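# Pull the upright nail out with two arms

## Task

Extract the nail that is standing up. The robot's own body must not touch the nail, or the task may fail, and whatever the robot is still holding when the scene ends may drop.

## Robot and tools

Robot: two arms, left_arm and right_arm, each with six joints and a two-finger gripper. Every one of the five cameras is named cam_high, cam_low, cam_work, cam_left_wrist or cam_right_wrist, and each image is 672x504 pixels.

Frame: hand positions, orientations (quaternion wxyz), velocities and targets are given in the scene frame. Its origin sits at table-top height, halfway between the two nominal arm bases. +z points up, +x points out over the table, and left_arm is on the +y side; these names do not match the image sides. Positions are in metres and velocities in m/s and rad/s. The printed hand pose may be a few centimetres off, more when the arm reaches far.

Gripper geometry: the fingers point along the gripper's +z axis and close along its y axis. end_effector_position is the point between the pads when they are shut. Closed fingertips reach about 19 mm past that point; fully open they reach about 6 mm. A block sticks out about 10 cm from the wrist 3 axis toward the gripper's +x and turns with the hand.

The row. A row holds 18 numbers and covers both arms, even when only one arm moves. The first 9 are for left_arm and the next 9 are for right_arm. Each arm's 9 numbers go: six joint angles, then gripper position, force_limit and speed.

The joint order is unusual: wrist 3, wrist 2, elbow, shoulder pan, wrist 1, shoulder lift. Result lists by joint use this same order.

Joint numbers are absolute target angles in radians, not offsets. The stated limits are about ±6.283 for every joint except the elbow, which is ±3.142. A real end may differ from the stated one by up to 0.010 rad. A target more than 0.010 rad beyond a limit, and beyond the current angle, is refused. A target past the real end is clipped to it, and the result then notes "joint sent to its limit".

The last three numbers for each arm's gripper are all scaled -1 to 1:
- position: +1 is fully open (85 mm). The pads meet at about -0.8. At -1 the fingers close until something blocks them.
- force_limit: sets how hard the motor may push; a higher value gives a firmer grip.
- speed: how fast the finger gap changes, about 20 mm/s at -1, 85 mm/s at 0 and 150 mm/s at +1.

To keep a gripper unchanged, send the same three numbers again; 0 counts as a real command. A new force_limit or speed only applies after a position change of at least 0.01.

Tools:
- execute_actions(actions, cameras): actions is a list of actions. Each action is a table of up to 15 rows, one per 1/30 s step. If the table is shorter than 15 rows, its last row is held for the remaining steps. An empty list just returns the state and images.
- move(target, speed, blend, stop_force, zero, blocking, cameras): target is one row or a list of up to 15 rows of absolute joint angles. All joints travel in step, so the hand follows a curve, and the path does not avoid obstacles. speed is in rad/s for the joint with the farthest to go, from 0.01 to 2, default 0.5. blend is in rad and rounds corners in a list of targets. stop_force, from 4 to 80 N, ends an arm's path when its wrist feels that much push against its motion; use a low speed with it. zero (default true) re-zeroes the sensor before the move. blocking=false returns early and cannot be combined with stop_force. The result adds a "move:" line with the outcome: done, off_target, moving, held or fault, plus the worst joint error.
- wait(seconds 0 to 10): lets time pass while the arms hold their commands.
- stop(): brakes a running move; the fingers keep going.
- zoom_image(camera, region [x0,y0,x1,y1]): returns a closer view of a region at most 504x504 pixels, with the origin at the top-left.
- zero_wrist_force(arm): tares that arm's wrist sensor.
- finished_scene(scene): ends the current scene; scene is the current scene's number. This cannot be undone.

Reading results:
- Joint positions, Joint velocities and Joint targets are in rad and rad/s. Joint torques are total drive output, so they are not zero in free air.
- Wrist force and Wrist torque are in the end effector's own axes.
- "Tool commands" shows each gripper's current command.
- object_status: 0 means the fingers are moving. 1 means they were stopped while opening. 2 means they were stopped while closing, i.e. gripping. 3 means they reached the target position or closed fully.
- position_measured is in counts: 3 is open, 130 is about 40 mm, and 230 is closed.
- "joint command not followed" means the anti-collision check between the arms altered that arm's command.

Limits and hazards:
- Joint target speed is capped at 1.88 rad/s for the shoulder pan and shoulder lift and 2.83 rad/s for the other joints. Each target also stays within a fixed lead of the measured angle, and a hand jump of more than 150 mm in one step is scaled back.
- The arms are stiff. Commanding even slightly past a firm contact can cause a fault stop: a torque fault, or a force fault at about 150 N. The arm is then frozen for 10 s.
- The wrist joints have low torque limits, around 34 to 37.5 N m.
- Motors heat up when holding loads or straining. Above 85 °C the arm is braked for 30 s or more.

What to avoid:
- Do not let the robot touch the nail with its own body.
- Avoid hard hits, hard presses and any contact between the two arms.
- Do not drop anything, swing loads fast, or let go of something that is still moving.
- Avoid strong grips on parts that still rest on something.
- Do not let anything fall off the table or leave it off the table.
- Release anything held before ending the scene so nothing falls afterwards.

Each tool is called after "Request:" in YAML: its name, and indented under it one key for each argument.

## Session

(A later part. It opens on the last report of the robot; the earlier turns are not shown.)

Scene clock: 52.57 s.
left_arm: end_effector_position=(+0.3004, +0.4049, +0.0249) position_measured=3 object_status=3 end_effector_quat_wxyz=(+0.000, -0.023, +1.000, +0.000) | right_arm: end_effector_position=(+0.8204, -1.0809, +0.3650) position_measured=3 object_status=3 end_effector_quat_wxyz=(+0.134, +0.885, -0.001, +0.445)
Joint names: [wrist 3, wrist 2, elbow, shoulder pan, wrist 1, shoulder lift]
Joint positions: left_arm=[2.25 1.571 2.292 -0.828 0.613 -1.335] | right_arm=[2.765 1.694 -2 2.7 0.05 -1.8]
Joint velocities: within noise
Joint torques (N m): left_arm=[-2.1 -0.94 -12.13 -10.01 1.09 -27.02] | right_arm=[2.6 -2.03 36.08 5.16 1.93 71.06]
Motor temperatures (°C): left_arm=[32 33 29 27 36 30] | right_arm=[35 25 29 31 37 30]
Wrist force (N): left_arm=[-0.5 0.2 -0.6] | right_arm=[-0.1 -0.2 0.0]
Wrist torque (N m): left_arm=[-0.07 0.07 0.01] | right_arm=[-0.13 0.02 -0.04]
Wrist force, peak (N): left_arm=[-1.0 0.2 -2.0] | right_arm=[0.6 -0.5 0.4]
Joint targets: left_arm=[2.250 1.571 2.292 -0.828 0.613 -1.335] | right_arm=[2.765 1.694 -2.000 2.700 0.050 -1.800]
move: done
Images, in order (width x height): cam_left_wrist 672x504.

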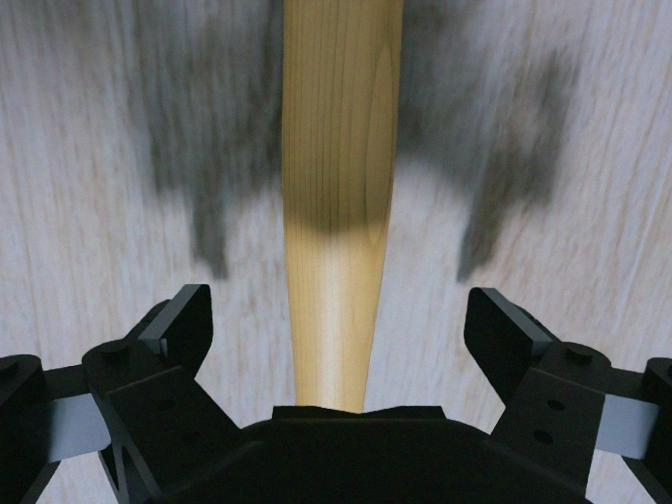

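Request:
move:
  target: [2.2504,1.5708,2.2925,-0.8282,0.6128,-1.3345,-1,1,-1, 2.765,1.694,-2.0,2.7,0.05,-1.8,1,1,1]
  speed: 0.12
  cameras: ["cam_left_wrist"]

Scene clock: 59.53 s.
left_arm: end_effector_position=(+0.3004, +0.4049, +0.0249) position_measured=157 object_status=0 end_effector_quat_wxyz=(+0.000, -0.023, +1.000, +0.000) | right_arm: end_effector_position=(+0.8204, -1.0809, +0.3650) position_measured=3 object_status=3 end_effector_quat_wxyz=(+0.134, +0.885, -0.001, +0.445)
Joint names: [wrist 3, wrist 2, elbow, shoulder pan, wrist 1, shoulder lift]
Joint positions: left_arm=[2.25 1.571 2.292 -0.828 0.613 -1.334] | right_arm=[2.765 1.694 -2 2.7 0.05 -1.8]
Joint velocities: within noise
Joint torques (N m): left_arm=[-1.77 -0.86 -12.67 -5.7 5 -26.22] | right_arm=[2.67 -2.3 33.3 8.83 2.15 68.97]
Motor temperatures (°C): left_arm=[32 33 29 27 36 30] | right_arm=[35 25 29 31 37 30]
Wrist force (N): left_arm=[-2.4 -5.2 -38.8] | right_arm=[0.6 -0.4 0.2]
Wrist torque (N m): left_arm=[0.03 0.15 0.12] | right_arm=[-0.17 -0.10 -0.04]
Wrist force, peak (N): left_arm=[-2.2 -5.5 -39.8] | right_arm=[0.6 -0.7 0.3]
Joint targets: left_arm=[2.250 1.571 2.292 -0.828 0.613 -1.335] | right_arm=[2.765 1.694 -2.000 2.700 0.050 -1.800]
move: done
Images, in order (width x height): cam_left_wrist 672x504.

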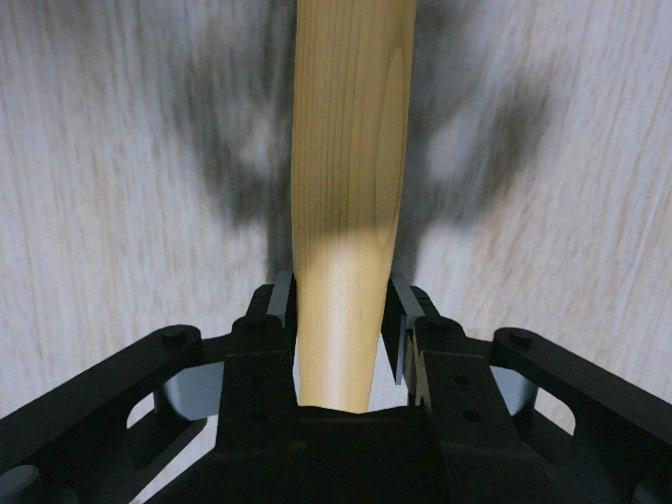

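Request:
move:
  target: [2.2504,1.5708,2.2305,-0.8282,0.8261,-1.4858,-1,1,-1, 2.765,1.694,-2.0,2.7,0.05,-1.8,1,1,1]
  speed: 0.2
  cameras: ["cam_left_wrist","cam_low"]

Request:
zoom_image:
  camera: "cam_low"
  region: [400, 60, 580, 210]

Scene clock: 62.50 s.
left_arm: end_effector_position=(+0.3005, +0.4049, +0.1199) position_measured=157 object_status=2 end_effector_quat_wxyz=(+0.000, -0.023, +1.000, +0.000) | right_arm: end_effector_position=(+0.8204, -1.0809, +0.3650) position_measured=3 object_status=3 end_effector_quat_wxyz=(+0.134, +0.885, -0.001, +0.445)
Joint names: [wrist 3, wrist 2, elbow, shoulder pan, wrist 1, shoulder lift]
Joint positions: left_arm=[2.25 1.571 2.231 -0.828 0.826 -1.486] | right_arm=[2.765 1.694 -2 2.7 0.05 -1.8]
Joint velocities: within noise
Joint torques (N m): left_arm=[-1.79 -0.82 -35.44 -2.16 10.14 -49.93] | right_arm=[2.47 -2.02 33.58 10.46 2.34 68.67]
Motor temperatures (°C): left_arm=[32 33 29 27 36 30] | right_arm=[35 25 29 31 37 30]
Wrist force (N): left_arm=[-0.6 0.4 3.0] | right_arm=[0.1 -0.2 -0.1]
Wrist torque (N m): left_arm=[0.00 0.00 0.03] | right_arm=[-0.14 -0.01 -0.04]
Wrist force, peak (N): left_arm=[-4.5 -7.2 -40.7] | right_arm=[0.9 -0.1 -0.1]
Joint targets: left_arm=[2.250 1.571 2.230 -0.828 0.826 -1.486] | right_arm=[2.765 1.694 -2.000 2.700 0.050 -1.800]
move: done
Images, in order (width x height): cam_low 672x504, cam_left_wrist 672x504.

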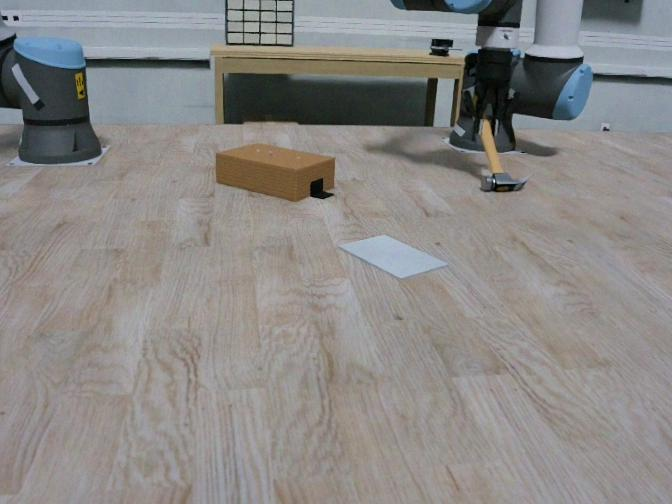

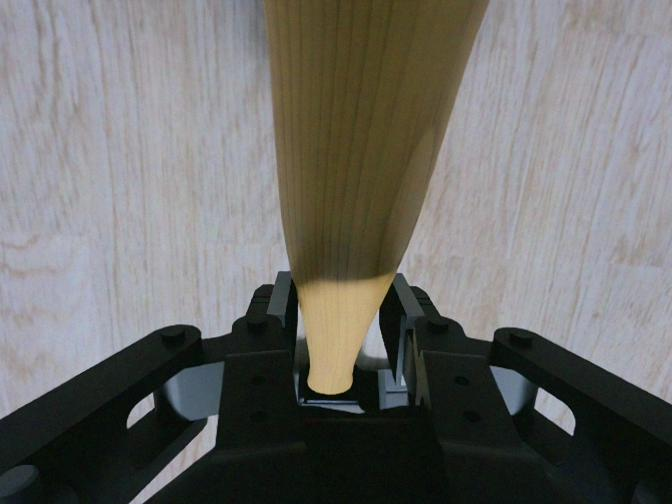

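Scaled by 2.800 from the camera's 672x504 image, which has a finer 960x720 frame.

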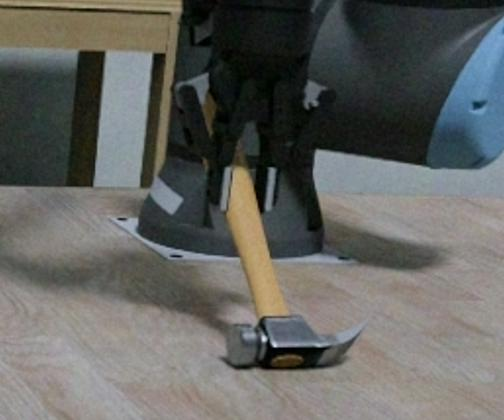

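Request:
move:
  target: [2.2504,1.5708,2.1565,-0.8282,0.9985,-1.5842,-1,1,-1, 2.765,1.694,-2.0,2.7,0.05,-1.8,1,1,1]
  speed: 0.2
  cameras: ["cam_left_wrist","cam_low"]

Request:
zoom_image:
  camera: "cam_low"
  region: [400, 60, 580, 210]

Scene clock: 65.83 s.
left_arm: end_effector_position=(+0.3005, +0.4049, +0.1999) position_measured=231 object_status=0 end_effector_quat_wxyz=(+0.000, -0.023, +1.000, +0.000) | right_arm: end_effector_position=(+0.8204, -1.0809, +0.3650) position_measured=3 object_status=3 end_effector_quat_wxyz=(+0.134, +0.885, -0.001, +0.445)
Joint names: [wrist 3, wrist 2, elbow, shoulder pan, wrist 1, shoulder lift]
Joint positions: left_arm=[2.25 1.571 2.156 -0.828 0.999 -1.584] | right_arm=[2.765 1.694 -2 2.7 0.05 -1.8]
Joint velocities: within noise
Joint torques (N m): left_arm=[-2.19 -1.21 -37.67 -2.9 8.54 -47.82] | right_arm=[2.44 -2.25 34.34 12.38 2.51 68.31]
Motor temperatures (°C): left_arm=[32 33 29 27 36 30] | right_arm=[35 25 29 31 37 30]
Wrist force (N): left_arm=[-0.1 -0.1 -0.1] | right_arm=[0.0 -0.1 0.1]
Wrist torque (N m): left_arm=[-0.14 0.02 0.01] | right_arm=[-0.13 0.02 -0.04]
Wrist force, peak (N): left_arm=[-0.8 0.9 4.3] | right_arm=[0.9 -0.1 0.0]
Joint targets: left_arm=[2.250 1.571 2.156 -0.828 0.998 -1.584] | right_arm=[2.765 1.694 -2.000 2.700 0.050 -1.800]
move: done
Images, in order (width x height): cam_low 672x504, cam_left_wrist 672x504.

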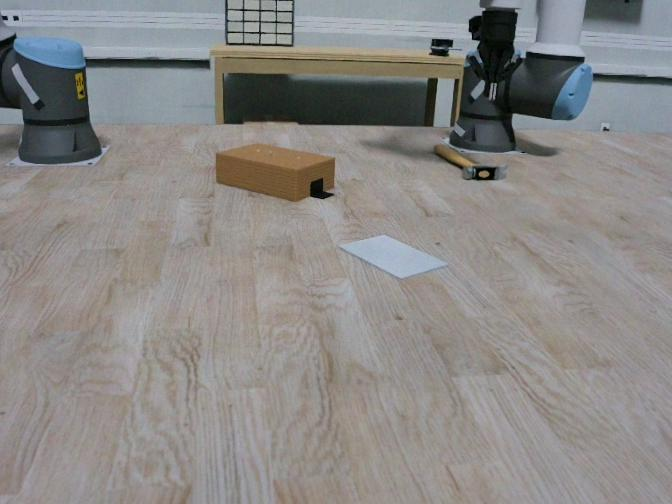

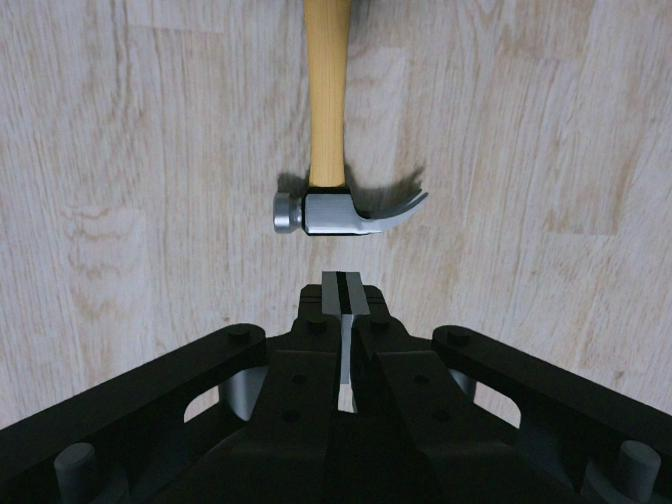

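Scaled by 2.800 from the camera's 672x504 image, which has a finer 960x720 frame.

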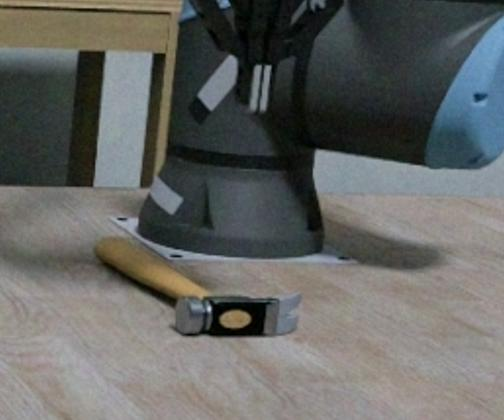

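Request:
move:
  target:
    - [2.2504,1.5708,2.1565,0.27,0.9985,-1.5842,-1,1,-1, 2.2,1.65,-1.75,3.6,-0.5,-1.92,1,1,1]
    - [2.2504,1.5708,2.1565,0.27,0.9985,-1.5842,-1,1,-1, 1.5865,1.5708,-1.3521,4.7752,-1.2587,-2.1015,1,1,1]
  speed: [1.0,1.0]
  blend: 0.1
  cameras: ["cam_high","cam_right_wrist"]

Scene clock: 73.97 s.
left_arm: end_effector_position=(+0.2341, +0.8098, +0.1999) position_measured=231 object_status=3 end_effector_quat_wxyz=(+0.000, -0.541, +0.841, +0.000) | right_arm: end_effector_position=(+0.1901, +0.4099, +0.2498) position_measured=3 object_status=3 end_effector_quat_wxyz=(+0.000, -0.022, +1.000, +0.000)
Joint names: [wrist 3, wrist 2, elbow, shoulder pan, wrist 1, shoulder lift]
Joint positions: left_arm=[2.25 1.571 2.157 0.27 0.999 -1.584] | right_arm=[1.587 1.571 -1.352 4.775 -1.259 -2.101]
Joint velocities: within noise
Joint torques (N m): left_arm=[-1.14 -0.4 -38.93 14.62 2.01 -28.25] | right_arm=[-3.14 -2.67 51.91 19.8 -0.09 85.69]
Motor temperatures (°C): left_arm=[32 33 29 27 36 30] | right_arm=[35 25 29 31 37 30]
Wrist force (N): left_arm=[-0.3 0.2 -0.5] | right_arm=[-2.3 0.5 -2.0]
Wrist torque (N m): left_arm=[-0.11 0.05 0.05] | right_arm=[0.02 0.02 0.05]
Wrist force, peak (N): left_arm=[-1.8 2.9 -0.5] | right_arm=[5.8 2.1 -1.6]
Joint targets: left_arm=[2.250 1.571 2.156 0.270 0.998 -1.584] | right_arm=[1.587 1.571 -1.352 4.775 -1.259 -2.102]
move: done
Images, in order (width x height): cam_high 672x504, cam_right_wrist 672x504.

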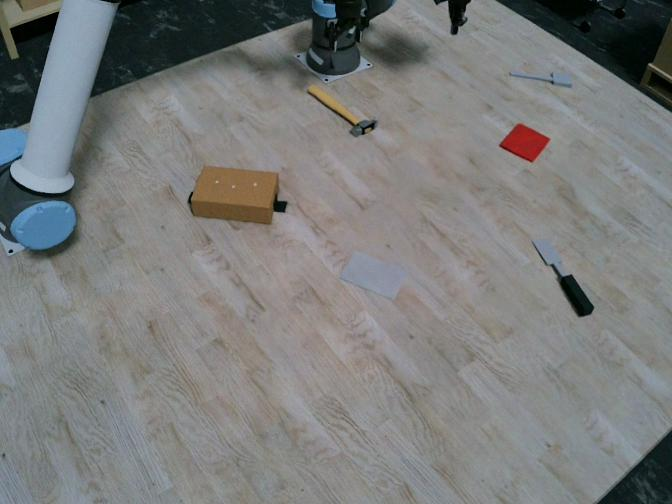

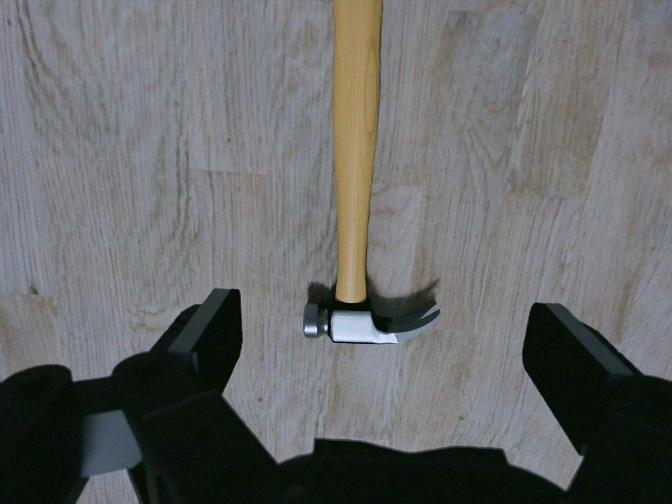

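Request:
move:
  target: [2.2504,1.5708,2.1565,0.27,0.9985,-1.5842,-1,1,-1, 1.5865,1.5708,-1.4401,4.7752,-1.1086,-2.1637,1,1,1]
  speed: 0.4
  cameras: ["cam_right_wrist"]

Scene clock: 75.23 s.
left_arm: end_effector_position=(+0.2341, +0.8098, +0.1999) position_measured=231 object_status=3 end_effector_quat_wxyz=(+0.000, -0.541, +0.841, +0.000) | right_arm: end_effector_position=(+0.1899, +0.4098, +0.1502) position_measured=3 object_status=3 end_effector_quat_wxyz=(+0.000, -0.023, +1.000, +0.000)
Joint names: [wrist 3, wrist 2, elbow, shoulder pan, wrist 1, shoulder lift]
Joint positions: left_arm=[2.25 1.571 2.156 0.27 0.998 -1.584] | right_arm=[1.586 1.571 -1.44 4.775 -1.109 -2.164]
Joint velocities: within noise
Joint torques (N m): left_arm=[-1.33 -1.14 -38.51 13.36 1.44 -17.81] | right_arm=[-2.83 -1.94 36.08 19.39 10.21 89.25]
Motor temperatures (°C): left_arm=[32 33 29 27 36 30] | right_arm=[35 25 29 31 37 30]
Wrist force (N): left_arm=[0.1 0.1 -0.3] | right_arm=[-1.8 -0.4 -1.8]
Wrist torque (N m): left_arm=[-0.12 -0.02 0.05] | right_arm=[-0.21 -0.02 0.06]
Wrist force, peak (N): left_arm=[-0.3 0.2 -0.6] | right_arm=[-2.3 0.3 -4.8]
Joint targets: left_arm=[2.250 1.571 2.156 0.270 0.998 -1.584] | right_arm=[1.587 1.571 -1.440 4.775 -1.109 -2.164]
move: done
Images, in order (width x height): cam_right_wrist 672x504.

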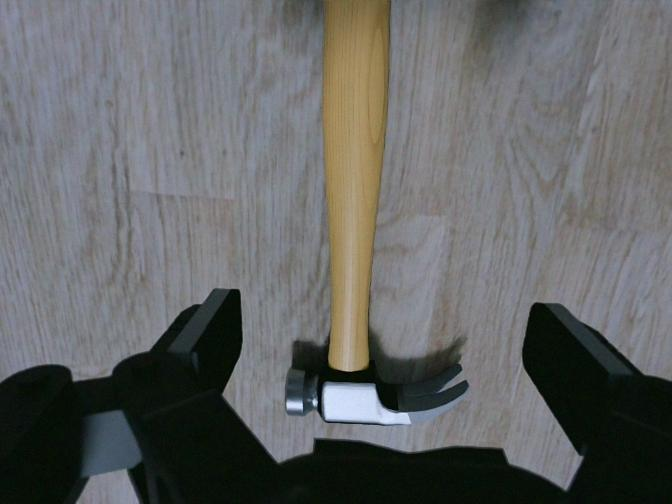

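Request:
move:
  target: [2.2504,1.5708,2.1565,0.27,0.9985,-1.5842,-1,1,-1, 1.587,1.5708,-1.4998,4.7757,-1.025,-2.1876,1,1,-0.8]
  speed: 0.3
  cameras: ["cam_right_wrist"]

Scene clock: 79.67 s.
left_arm: end_effector_position=(+0.2341, +0.8098, +0.1999) position_measured=231 object_status=3 end_effector_quat_wxyz=(+0.000, -0.541, +0.841, +0.000) | right_arm: end_effector_position=(+0.1901, +0.3989, +0.1000) position_measured=3 object_status=3 end_effector_quat_wxyz=(+0.000, -0.023, +1.000, +0.000)
Joint names: [wrist 3, wrist 2, elbow, shoulder pan, wrist 1, shoulder lift]
Joint positions: left_arm=[2.25 1.571 2.156 0.27 0.998 -1.584] | right_arm=[1.587 1.571 -1.5 4.776 -1.025 -2.188]
Joint velocities: within noise
Joint torques (N m): left_arm=[-0.89 -0.53 -35.55 10.97 1.54 -17.8] | right_arm=[2.18 0.48 35.01 21.06 10.35 89.25]
Motor temperatures (°C): left_arm=[32 33 29 27 36 30] | right_arm=[35 25 29 31 37 30]
Wrist force (N): left_arm=[0.0 0.1 -0.4] | right_arm=[-2.1 -0.3 -2.2]
Wrist torque (N m): left_arm=[-0.12 -0.01 0.05] | right_arm=[-0.14 0.05 0.05]
Wrist force, peak (N): left_arm=[-0.1 0.2 -0.7] | right_arm=[-2.3 0.1 -3.5]
Joint targets: left_arm=[2.250 1.571 2.156 0.270 0.998 -1.584] | right_arm=[1.587 1.571 -1.500 4.776 -1.025 -2.188]
move: done
Images, in order (width x height): cam_right_wrist 672x504.

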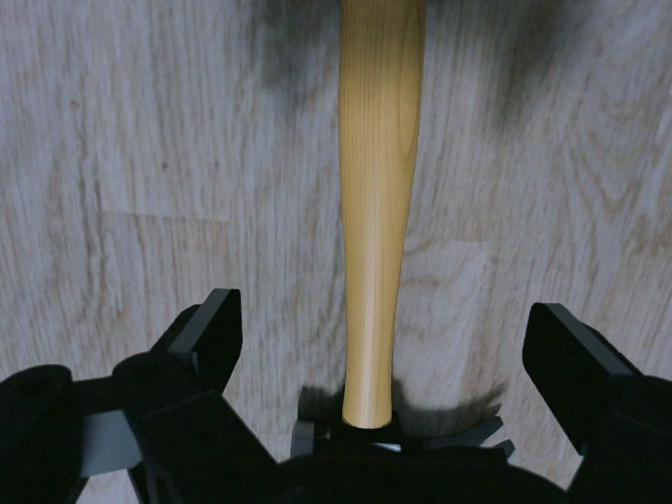

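Request:
move:
  target: [2.2504,1.5708,2.1565,0.27,0.9985,-1.5842,-1,1,-1, 1.587,1.5708,-1.5369,4.7757,-0.9139,-2.2616,1,1,-0.8]
  speed: 0.06
  stop_force: 8
  cameras: ["cam_right_wrist"]

Scene clock: 82.60 s.
left_arm: end_effector_position=(+0.2341, +0.8098, +0.1999) position_measured=231 object_status=3 end_effector_quat_wxyz=(+0.000, -0.541, +0.841, +0.000) | right_arm: end_effector_position=(+0.1901, +0.3989, +0.0200) position_measured=3 object_status=3 end_effector_quat_wxyz=(+0.000, -0.023, +1.000, +0.000)
Joint names: [wrist 3, wrist 2, elbow, shoulder pan, wrist 1, shoulder lift]
Joint positions: left_arm=[2.25 1.571 2.156 0.27 0.998 -1.584] | right_arm=[1.587 1.571 -1.537 4.776 -0.914 -2.262]
Joint velocities: within noise
Joint torques (N m): left_arm=[-0.58 -0.42 -33.88 7.03 1.27 -21.04] | right_arm=[2.26 2.47 33.19 16.77 9.66 90.5]
Motor temperatures (°C): left_arm=[32 33 29 27 36 30] | right_arm=[34 25 29 31 37 30]
Wrist force (N): left_arm=[-0.2 0.0 -0.5] | right_arm=[-2.1 -0.3 -1.9]
Wrist torque (N m): left_arm=[-0.13 0.03 0.05] | right_arm=[-0.11 0.07 0.03]
Wrist force, peak (N): left_arm=[-0.1 0.4 -0.7] | right_arm=[-2.2 -0.3 -3.0]
Joint targets: left_arm=[2.250 1.571 2.156 0.270 0.998 -1.584] | right_arm=[1.587 1.571 -1.537 4.776 -0.914 -2.262]
move: done
Images, in order (width x height): cam_right_wrist 672x504.

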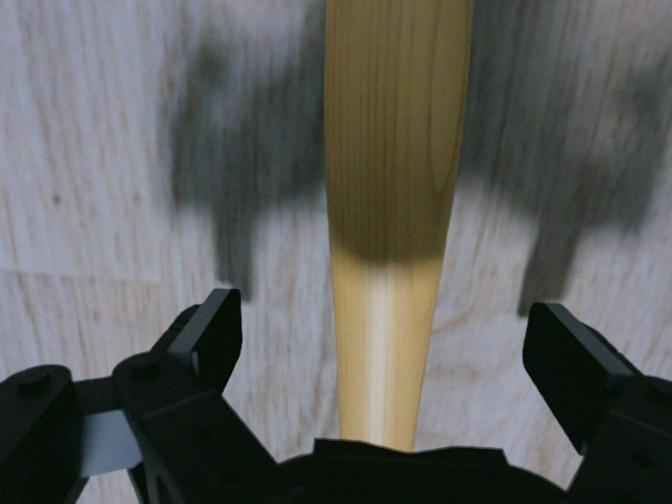

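Request:
move:
  target: [2.2504,1.5708,2.1565,0.27,0.9985,-1.5842,-1,1,-1, 1.587,1.5708,-1.5369,4.7757,-0.9139,-2.2616,-1,1,-0.5]
  speed: 0.06
  cameras: ["cam_right_wrist"]

Scene clock: 84.40 s.
left_arm: end_effector_position=(+0.2341, +0.8098, +0.1999) position_measured=231 object_status=3 end_effector_quat_wxyz=(+0.000, -0.541, +0.841, +0.000) | right_arm: end_effector_position=(+0.1901, +0.3990, +0.0201) position_measured=163 object_status=0 end_effector_quat_wxyz=(+0.000, -0.023, +1.000, +0.000)
Joint names: [wrist 3, wrist 2, elbow, shoulder pan, wrist 1, shoulder lift]
Joint positions: left_arm=[2.25 1.571 2.156 0.27 0.998 -1.584] | right_arm=[1.587 1.571 -1.537 4.776 -0.914 -2.261]
Joint velocities: within noise
Joint torques (N m): left_arm=[-0.79 -0.66 -33.68 5.54 1.42 -19.8] | right_arm=[2.29 3.65 15.58 15.63 -3.12 66.39]
Motor temperatures (°C): left_arm=[32 33 29 27 36 30] | right_arm=[34 25 29 31 37 30]
Wrist force (N): left_arm=[0.0 0.4 -0.4] | right_arm=[-1.3 -3.0 -44.8]
Wrist torque (N m): left_arm=[-0.07 0.00 0.05] | right_arm=[-0.10 -0.06 0.06]
Wrist force, peak (N): left_arm=[0.0 0.4 -0.7] | right_arm=[-1.3 -4.2 -45.7]
Joint targets: left_arm=[2.250 1.571 2.156 0.270 0.998 -1.584] | right_arm=[1.587 1.571 -1.537 4.776 -0.914 -2.262]
move: done
Images, in order (width x height): cam_right_wrist 672x504.

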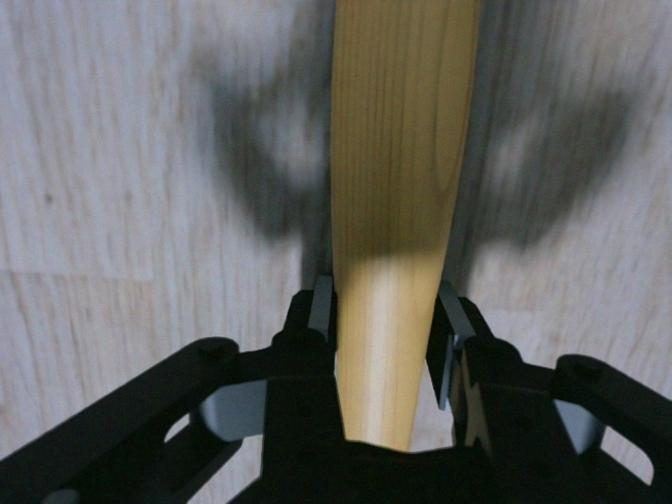

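Request:
move:
  target:
    - [2.2504,1.5708,2.1565,0.27,0.9985,-1.5842,-1,1,-1, 1.4741,1.9183,-1.4690,4.6686,-1.0153,-2.2612,-1,1,-0.5]
    - [2.2504,1.5708,2.1565,0.27,0.9985,-1.5842,-1,1,-1, 1.3174,2.2530,-1.3772,4.5637,-1.1922,-2.3049,-1,1,-0.5]
  speed: 0.2
  blend: 0.05
  cameras: ["cam_low","cam_right_wrist"]

Request:
zoom_image:
  camera: "cam_low"
  region: [400, 60, 580, 210]

Scene clock: 91.90 s.
left_arm: end_effector_position=(+0.2341, +0.8098, +0.1999) position_measured=231 object_status=3 end_effector_quat_wxyz=(+0.000, -0.541, +0.841, +0.000) | right_arm: end_effector_position=(+0.2180, +0.4001, +0.1046) position_measured=163 object_status=2 end_effector_quat_wxyz=(-0.342, -0.021, +0.939, -0.008)
Joint names: [wrist 3, wrist 2, elbow, shoulder pan, wrist 1, shoulder lift]
Joint positions: left_arm=[2.25 1.571 2.156 0.27 0.998 -1.584] | right_arm=[1.317 2.253 -1.377 4.564 -1.192 -2.305]
Joint velocities: within noise
Joint torques (N m): left_arm=[-0.3 -1.15 -26.42 3.43 1.93 -18.86] | right_arm=[-2.87 7.57 49.2 -16.18 -0.19 98.81]
Motor temperatures (°C): left_arm=[32 33 29 27 36 30] | right_arm=[34 25 29 31 37 30]
Wrist force (N): left_arm=[-0.2 0.1 -0.5] | right_arm=[-2.8 -0.5 0.9]
Wrist torque (N m): left_arm=[-0.11 0.02 0.04] | right_arm=[-0.03 0.17 -0.01]
Wrist force, peak (N): left_arm=[0.0 0.5 -0.8] | right_arm=[-0.8 -5.9 -53.0]
Joint targets: left_arm=[2.250 1.571 2.156 0.270 0.998 -1.584] | right_arm=[1.317 2.253 -1.377 4.564 -1.192 -2.305]
move: done; blend cut to 0 rad at target 1
Images, in order (width x height): cam_low 672x504, cam_right_wrist 672x504.

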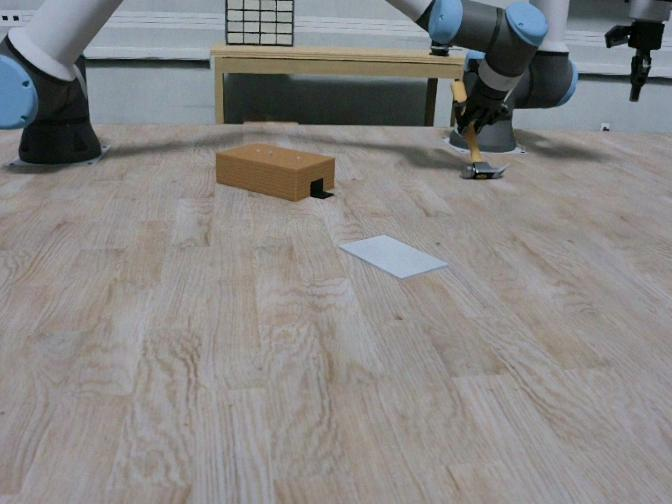

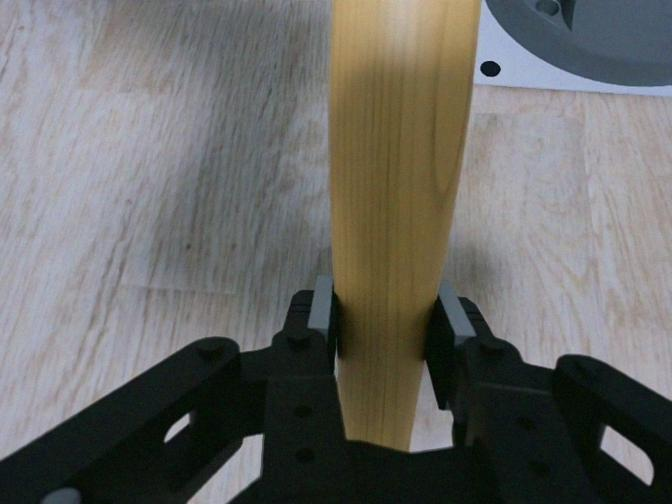

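Scaled by 2.800 from the camera's 672x504 image, which has a finer 960x720 frame.

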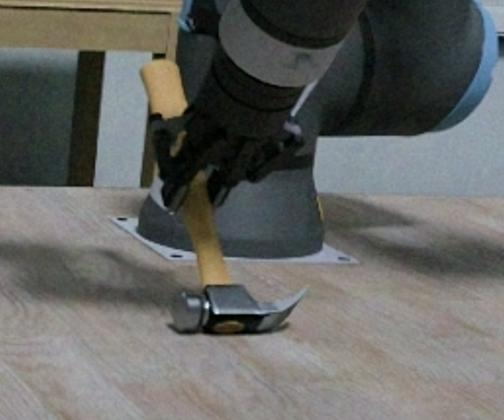

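Request:
move:
  target:
    - [2.2504,1.5708,2.1565,0.27,0.9985,-1.5842,-1,1,-1, 1.0409,2.5520,-1.2498,4.4747,-1.5284,-2.3871,-1,1,-0.5]
    - [2.2504,1.5708,2.1565,0.27,0.9985,-1.5842,-1,1,-1, 0.6383,2.7189,-1.0777,4.4237,-2.0307,-2.4920,-1,1,-0.5]
  speed: 0.2
  blend: 0.03
  cameras: ["cam_low","cam_right_wrist"]

Request:
zoom_image:
  camera: "cam_low"
  region: [400, 60, 580, 210]

Scene clock: 98.23 s.
left_arm: end_effector_position=(+0.2341, +0.8098, +0.1999) position_measured=231 object_status=3 end_effector_quat_wxyz=(+0.000, -0.541, +0.841, +0.000) | right_arm: end_effector_position=(+0.2624, +0.4000, +0.1392) position_measured=163 object_status=2 end_effector_quat_wxyz=(-0.555, -0.025, +0.831, -0.020)
Joint names: [wrist 3, wrist 2, elbow, shoulder pan, wrist 1, shoulder lift]
Joint positions: left_arm=[2.25 1.571 2.157 0.27 0.999 -1.584] | right_arm=[0.843 2.634 -1.165 4.45 -1.775 -2.439]
Joint velocities: within noise
Joint torques (N m): left_arm=[0.11 -0.94 -28.37 -2.38 2.33 -16.7] | right_arm=[2.14 -0.59 36.76 19.88 7.89 138.09]
Motor temperatures (°C): left_arm=[32 33 29 27 36 30] | right_arm=[34 25 29 31 37 30]
Wrist force (N): left_arm=[0.2 0.0 -0.4] | right_arm=[-4.6 1.0 1.7]
Wrist torque (N m): left_arm=[-0.13 -0.03 0.05] | right_arm=[0.19 0.16 -0.07]
Wrist force, peak (N): left_arm=[0.0 0.2 -1.0] | right_arm=[-6.1 0.6 1.2]
Joint targets: left_arm=[2.250 1.571 2.156 0.270 0.998 -1.584] | right_arm=[0.843 2.634 -1.165 4.450 -1.775 -2.439]
move: held (right_arm; a check stopped the path); path passed 1 of 2 targets; blend cut to 0 rad at target 1; limits=held; right_arm: the wrist 1 is farthest, 0.256 rad from its target
joint command not followed: on one or more control steps a check withheld the commanded joint targets of the right arm, and it was not sent them on those steps.
cause: the commanded joint targets, or the way to them, would bring two parts of the arm too close to each other (its gripper and another part of the arm, with the joints along the arm from the wrist 1 to the wrist 3 between them).
Images, in order (width x height): cam_low 672x504, cam_right_wrist 672x504.

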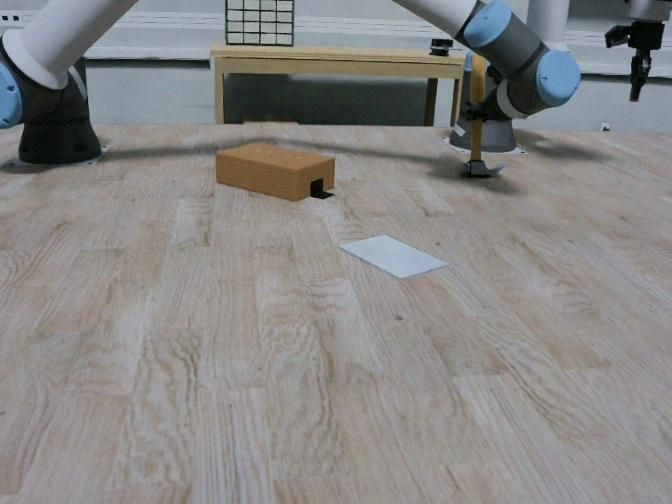

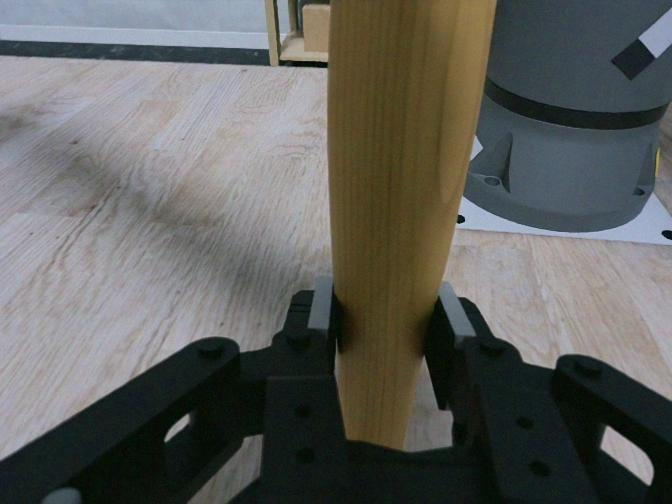

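Scaled by 2.800 from the camera's 672x504 image, which has a finer 960x720 frame.

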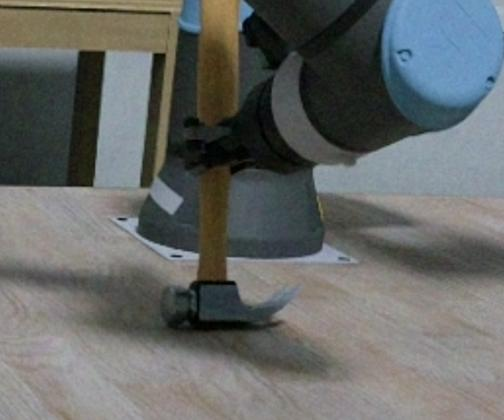

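Request:
move:
  target: [2.2504,1.5708,2.1565,0.27,0.9985,-1.5842,-1,1,-1, 0.0,2.1080,-1.5916,4.4302,-2.7054,-1.9862,-1,1,-0.5]
  speed: 0.3
  cameras: ["cam_low","cam_right_wrist","cam_work","cam_high"]

Scene clock: 104.30 s.
left_arm: end_effector_position=(+0.2341, +0.8098, +0.1999) position_measured=231 object_status=3 end_effector_quat_wxyz=(+0.000, -0.541, +0.841, +0.000) | right_arm: end_effector_position=(+0.2492, -0.0804, +0.3799) position_measured=163 object_status=2 end_effector_quat_wxyz=(+0.658, +0.259, -0.658, +0.259)
Joint names: [wrist 3, wrist 2, elbow, shoulder pan, wrist 1, shoulder lift]
Joint positions: left_arm=[2.25 1.571 2.157 0.27 0.998 -1.584] | right_arm=[0 2.108 -1.592 4.43 -2.705 -1.986]
Joint velocities: within noise
Joint torques (N m): left_arm=[0.65 -0.93 -28.1 -5.64 1.69 -18.41] | right_arm=[-3.18 -2.94 30.66 -16.23 -8.99 97.31]
Motor temperatures (°C): left_arm=[32 33 29 27 36 30] | right_arm=[34 25 29 31 37 30]
Wrist force (N): left_arm=[-0.2 0.4 -0.4] | right_arm=[-5.0 -0.1 0.9]
Wrist torque (N m): left_arm=[-0.07 0.03 0.05] | right_arm=[0.14 -0.05 -0.12]
Wrist force, peak (N): left_arm=[0.3 0.0 -0.8] | right_arm=[-5.0 3.5 0.5]
Joint targets: left_arm=[2.250 1.571 2.156 0.270 0.998 -1.584] | right_arm=[0.000 2.108 -1.592 4.430 -2.705 -1.986]
move: done
Images, in order (width x height): cam_high 672x504, cam_low 672x504, cam_work 672x504, cam_right_wrist 672x504.

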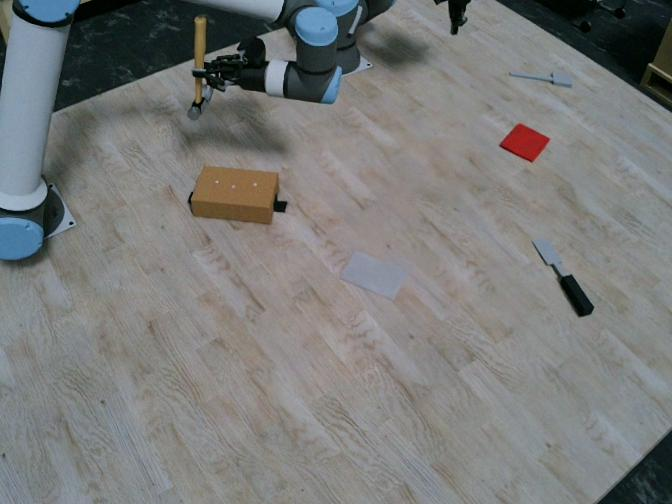

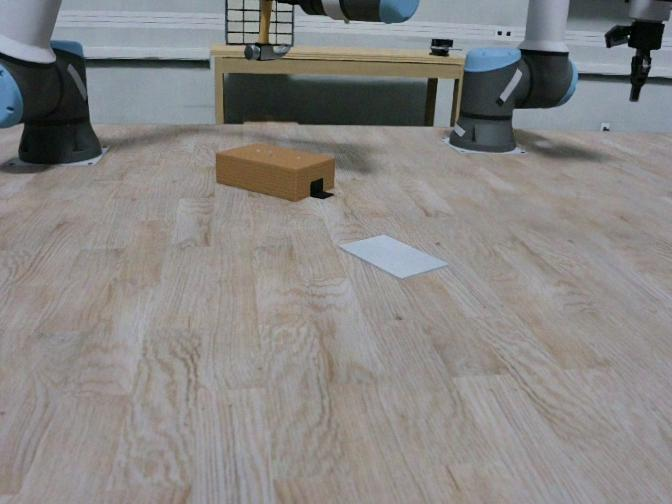

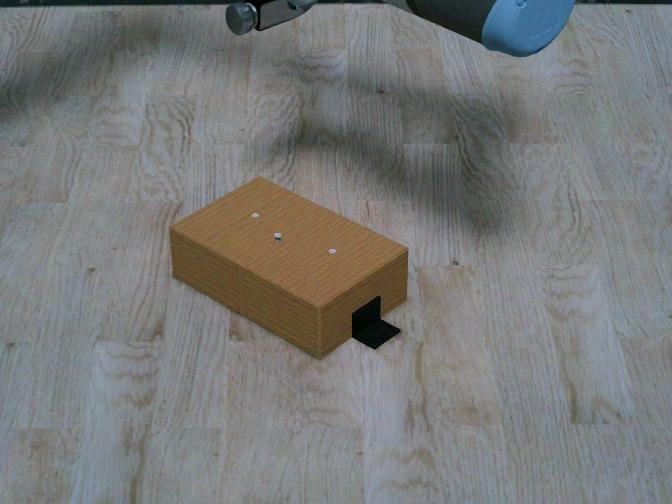

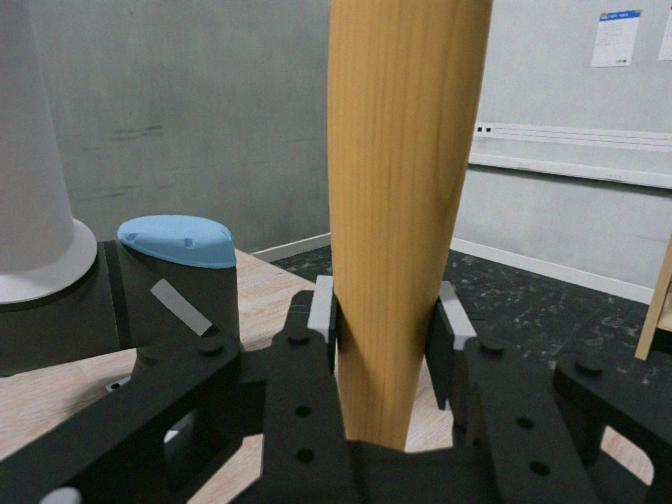

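Request:
execute_actions:
  actions: []

Scene clock: 106.70 s.
left_arm: end_effector_position=(+0.2341, +0.8098, +0.1999) position_measured=231 object_status=3 end_effector_quat_wxyz=(+0.000, -0.541, +0.841, +0.000) | right_arm: end_effector_position=(+0.2492, -0.0804, +0.3800) position_measured=163 object_status=2 end_effector_quat_wxyz=(+0.658, +0.259, -0.658, +0.259)
Joint names: [wrist 3, wrist 2, elbow, shoulder pan, wrist 1, shoulder lift]
Joint positions: left_arm=[2.25 1.571 2.157 0.27 0.999 -1.584] | right_arm=[0 2.108 -1.592 4.43 -2.705 -1.986]
Joint velocities: within noise
Joint torques (N m): left_arm=[0.41 -0.88 -27.41 -3.83 2.11 -18.05] | right_arm=[-3.04 -2.31 37.41 -15.86 -6.4 96.54]
Motor temperatures (°C): left_arm=[32 33 29 27 36 30] | right_arm=[34 25 29 31 37 30]
Wrist force (N): left_arm=[-0.1 0.4 -0.3] | right_arm=[-5.1 -0.5 1.3]
Wrist torque (N m): left_arm=[-0.07 0.02 0.05] | right_arm=[0.07 0.01 -0.13]
Wrist force, peak (N): left_arm=[-0.1 -0.2 -0.8] | right_arm=[-5.5 -0.7 1.2]
Joint targets: left_arm=[2.250 1.571 2.156 0.270 0.998 -1.584] | right_arm=[0.000 2.108 -1.592 4.430 -2.705 -1.986]
Tool commands: left_gripper/position=-1.0 left_gripper/force_limit=+1.0 left_gripper/speed=-1.0 right_gripper/position=-1.0 right_gripper/force_limit=+1.0 right_gripper/speed=-0.5

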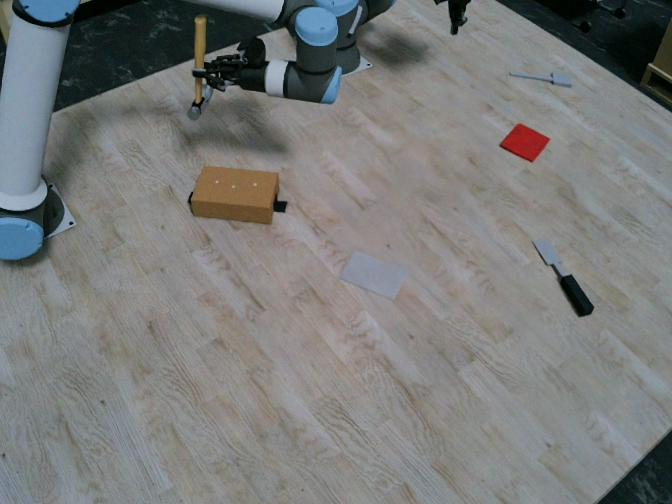

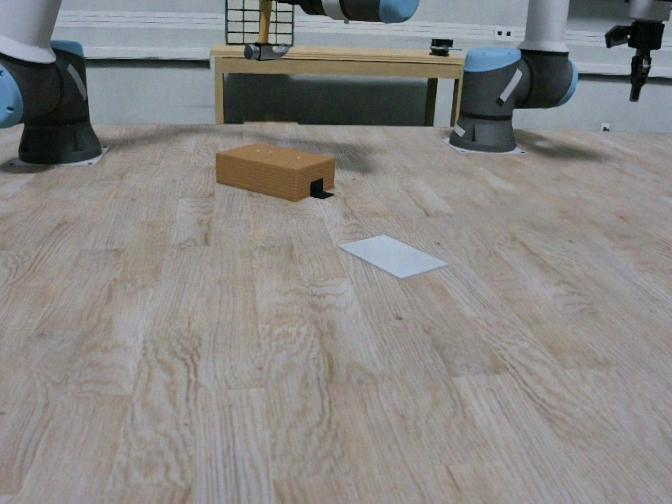

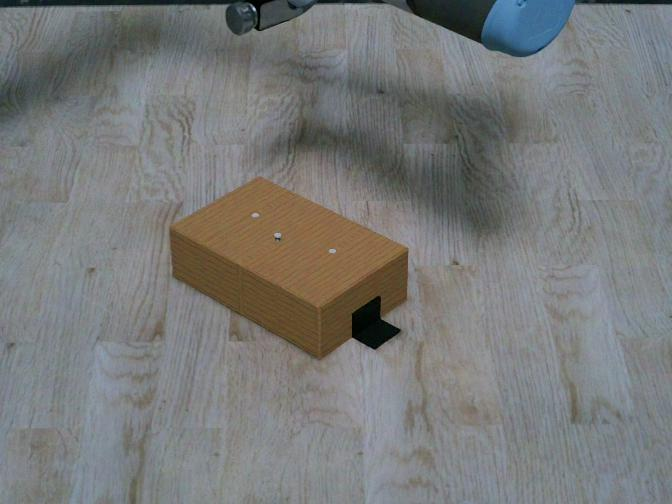

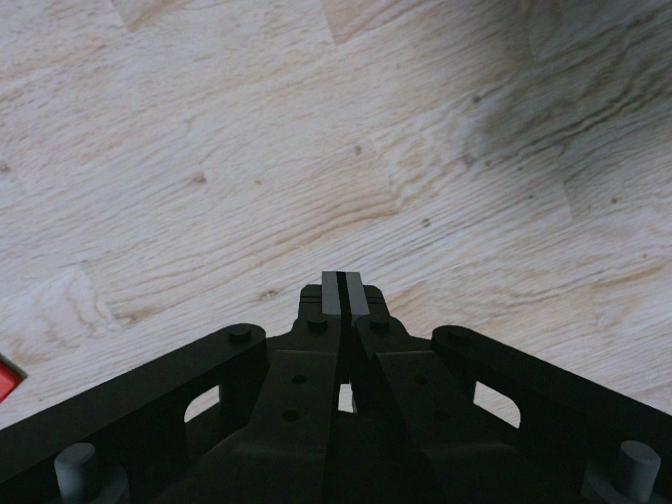

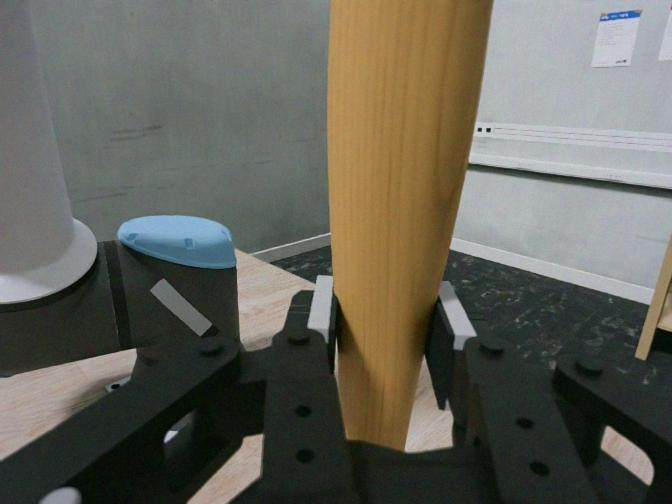

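Request:
zoom_image:
  camera: "cam_high"
  region: [150, 90, 310, 230]

Request:
zoom_image:
  camera: "cam_work"
  region: [160, 160, 420, 370]

Scaled by 3.150 from the camera's 672x504 image, which has a finer 960x720 frame.

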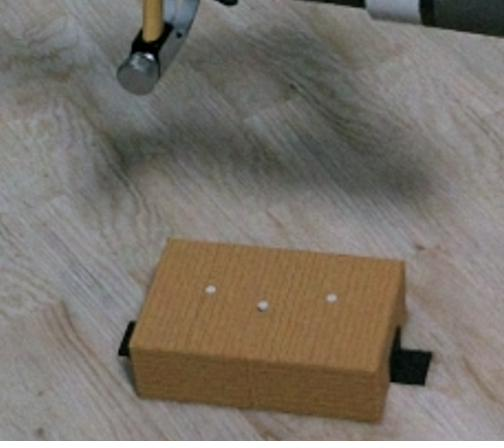

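Scaled by 1.938 from the camera's 672x504 image, which has a finer 960x720 frame.

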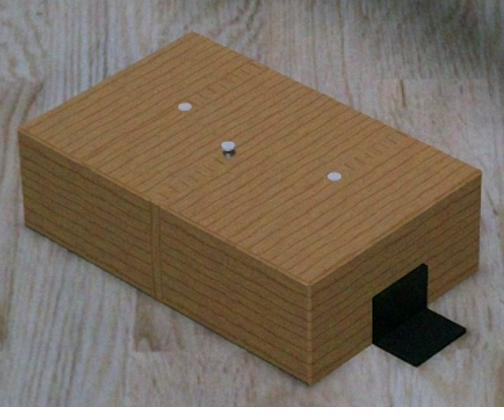

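Request:
move:
  target: [2.2504,1.5708,2.1565,0.27,0.9985,-1.5842,-1,1,-1,0.0,1.8326,-1.5219,4.1554,-2.7287,-2.0326,-1,1,-0.5]
  speed: 0.25
  cameras: ["cam_work","cam_high"]

Scene clock: 113.20 s.
left_arm: end_effector_position=(+0.2341, +0.8098, +0.1999) position_measured=231 object_status=3 end_effector_quat_wxyz=(+0.000, -0.541, +0.841, +0.000) | right_arm: end_effector_position=(+0.4375, -0.1833, +0.3800) position_measured=163 object_status=2 end_effector_quat_wxyz=(+0.658, +0.259, -0.658, +0.259)
Joint names: [wrist 3, wrist 2, elbow, shoulder pan, wrist 1, shoulder lift]
Joint positions: left_arm=[2.25 1.571 2.157 0.27 0.999 -1.584] | right_arm=[0 1.833 -1.522 4.156 -2.729 -2.033]
Joint velocities: within noise
Joint torques (N m): left_arm=[0.21 -0.42 -29.58 -4.93 1.92 -20.62] | right_arm=[-2.78 -2.41 44.85 -16.73 -9.53 72.8]
Motor temperatures (°C): left_arm=[32 33 29 27 36 30] | right_arm=[34 25 29 31 37 30]
Wrist force (N): left_arm=[0.2 0.2 -0.2] | right_arm=[-5.0 -0.5 1.5]
Wrist torque (N m): left_arm=[-0.10 -0.03 0.05] | right_arm=[0.05 -0.07 -0.08]
Wrist force, peak (N): left_arm=[-0.2 0.4 -0.8] | right_arm=[-4.6 -4.8 1.3]
Joint targets: left_arm=[2.250 1.571 2.156 0.270 0.998 -1.584] | right_arm=[0.000 1.833 -1.522 4.155 -2.729 -2.033]
move: done
Images, in order (width x height): cam_high 672x504, cam_work 672x504.

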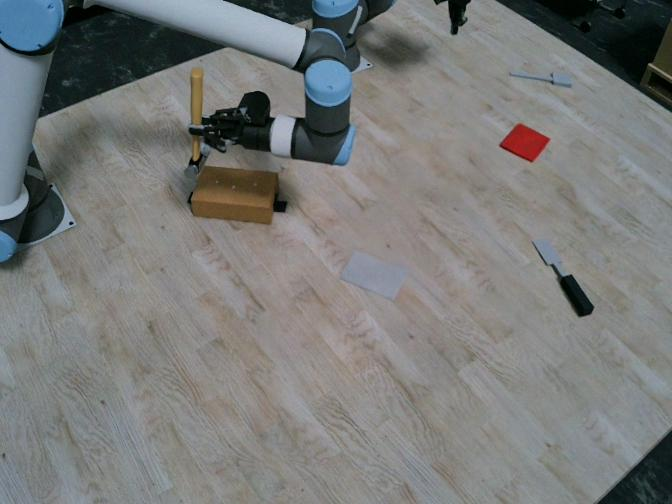

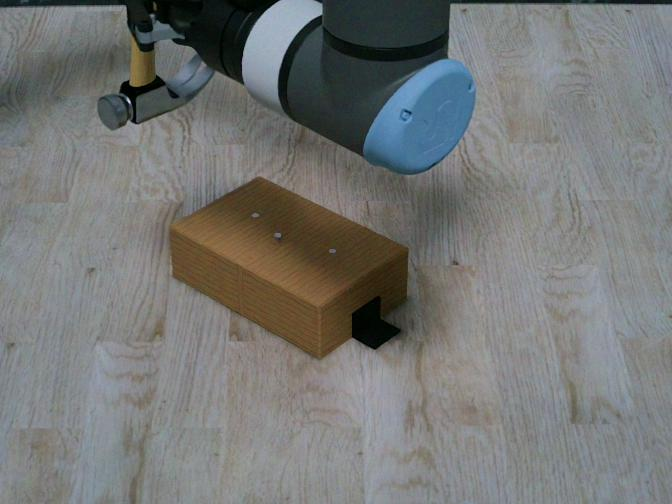

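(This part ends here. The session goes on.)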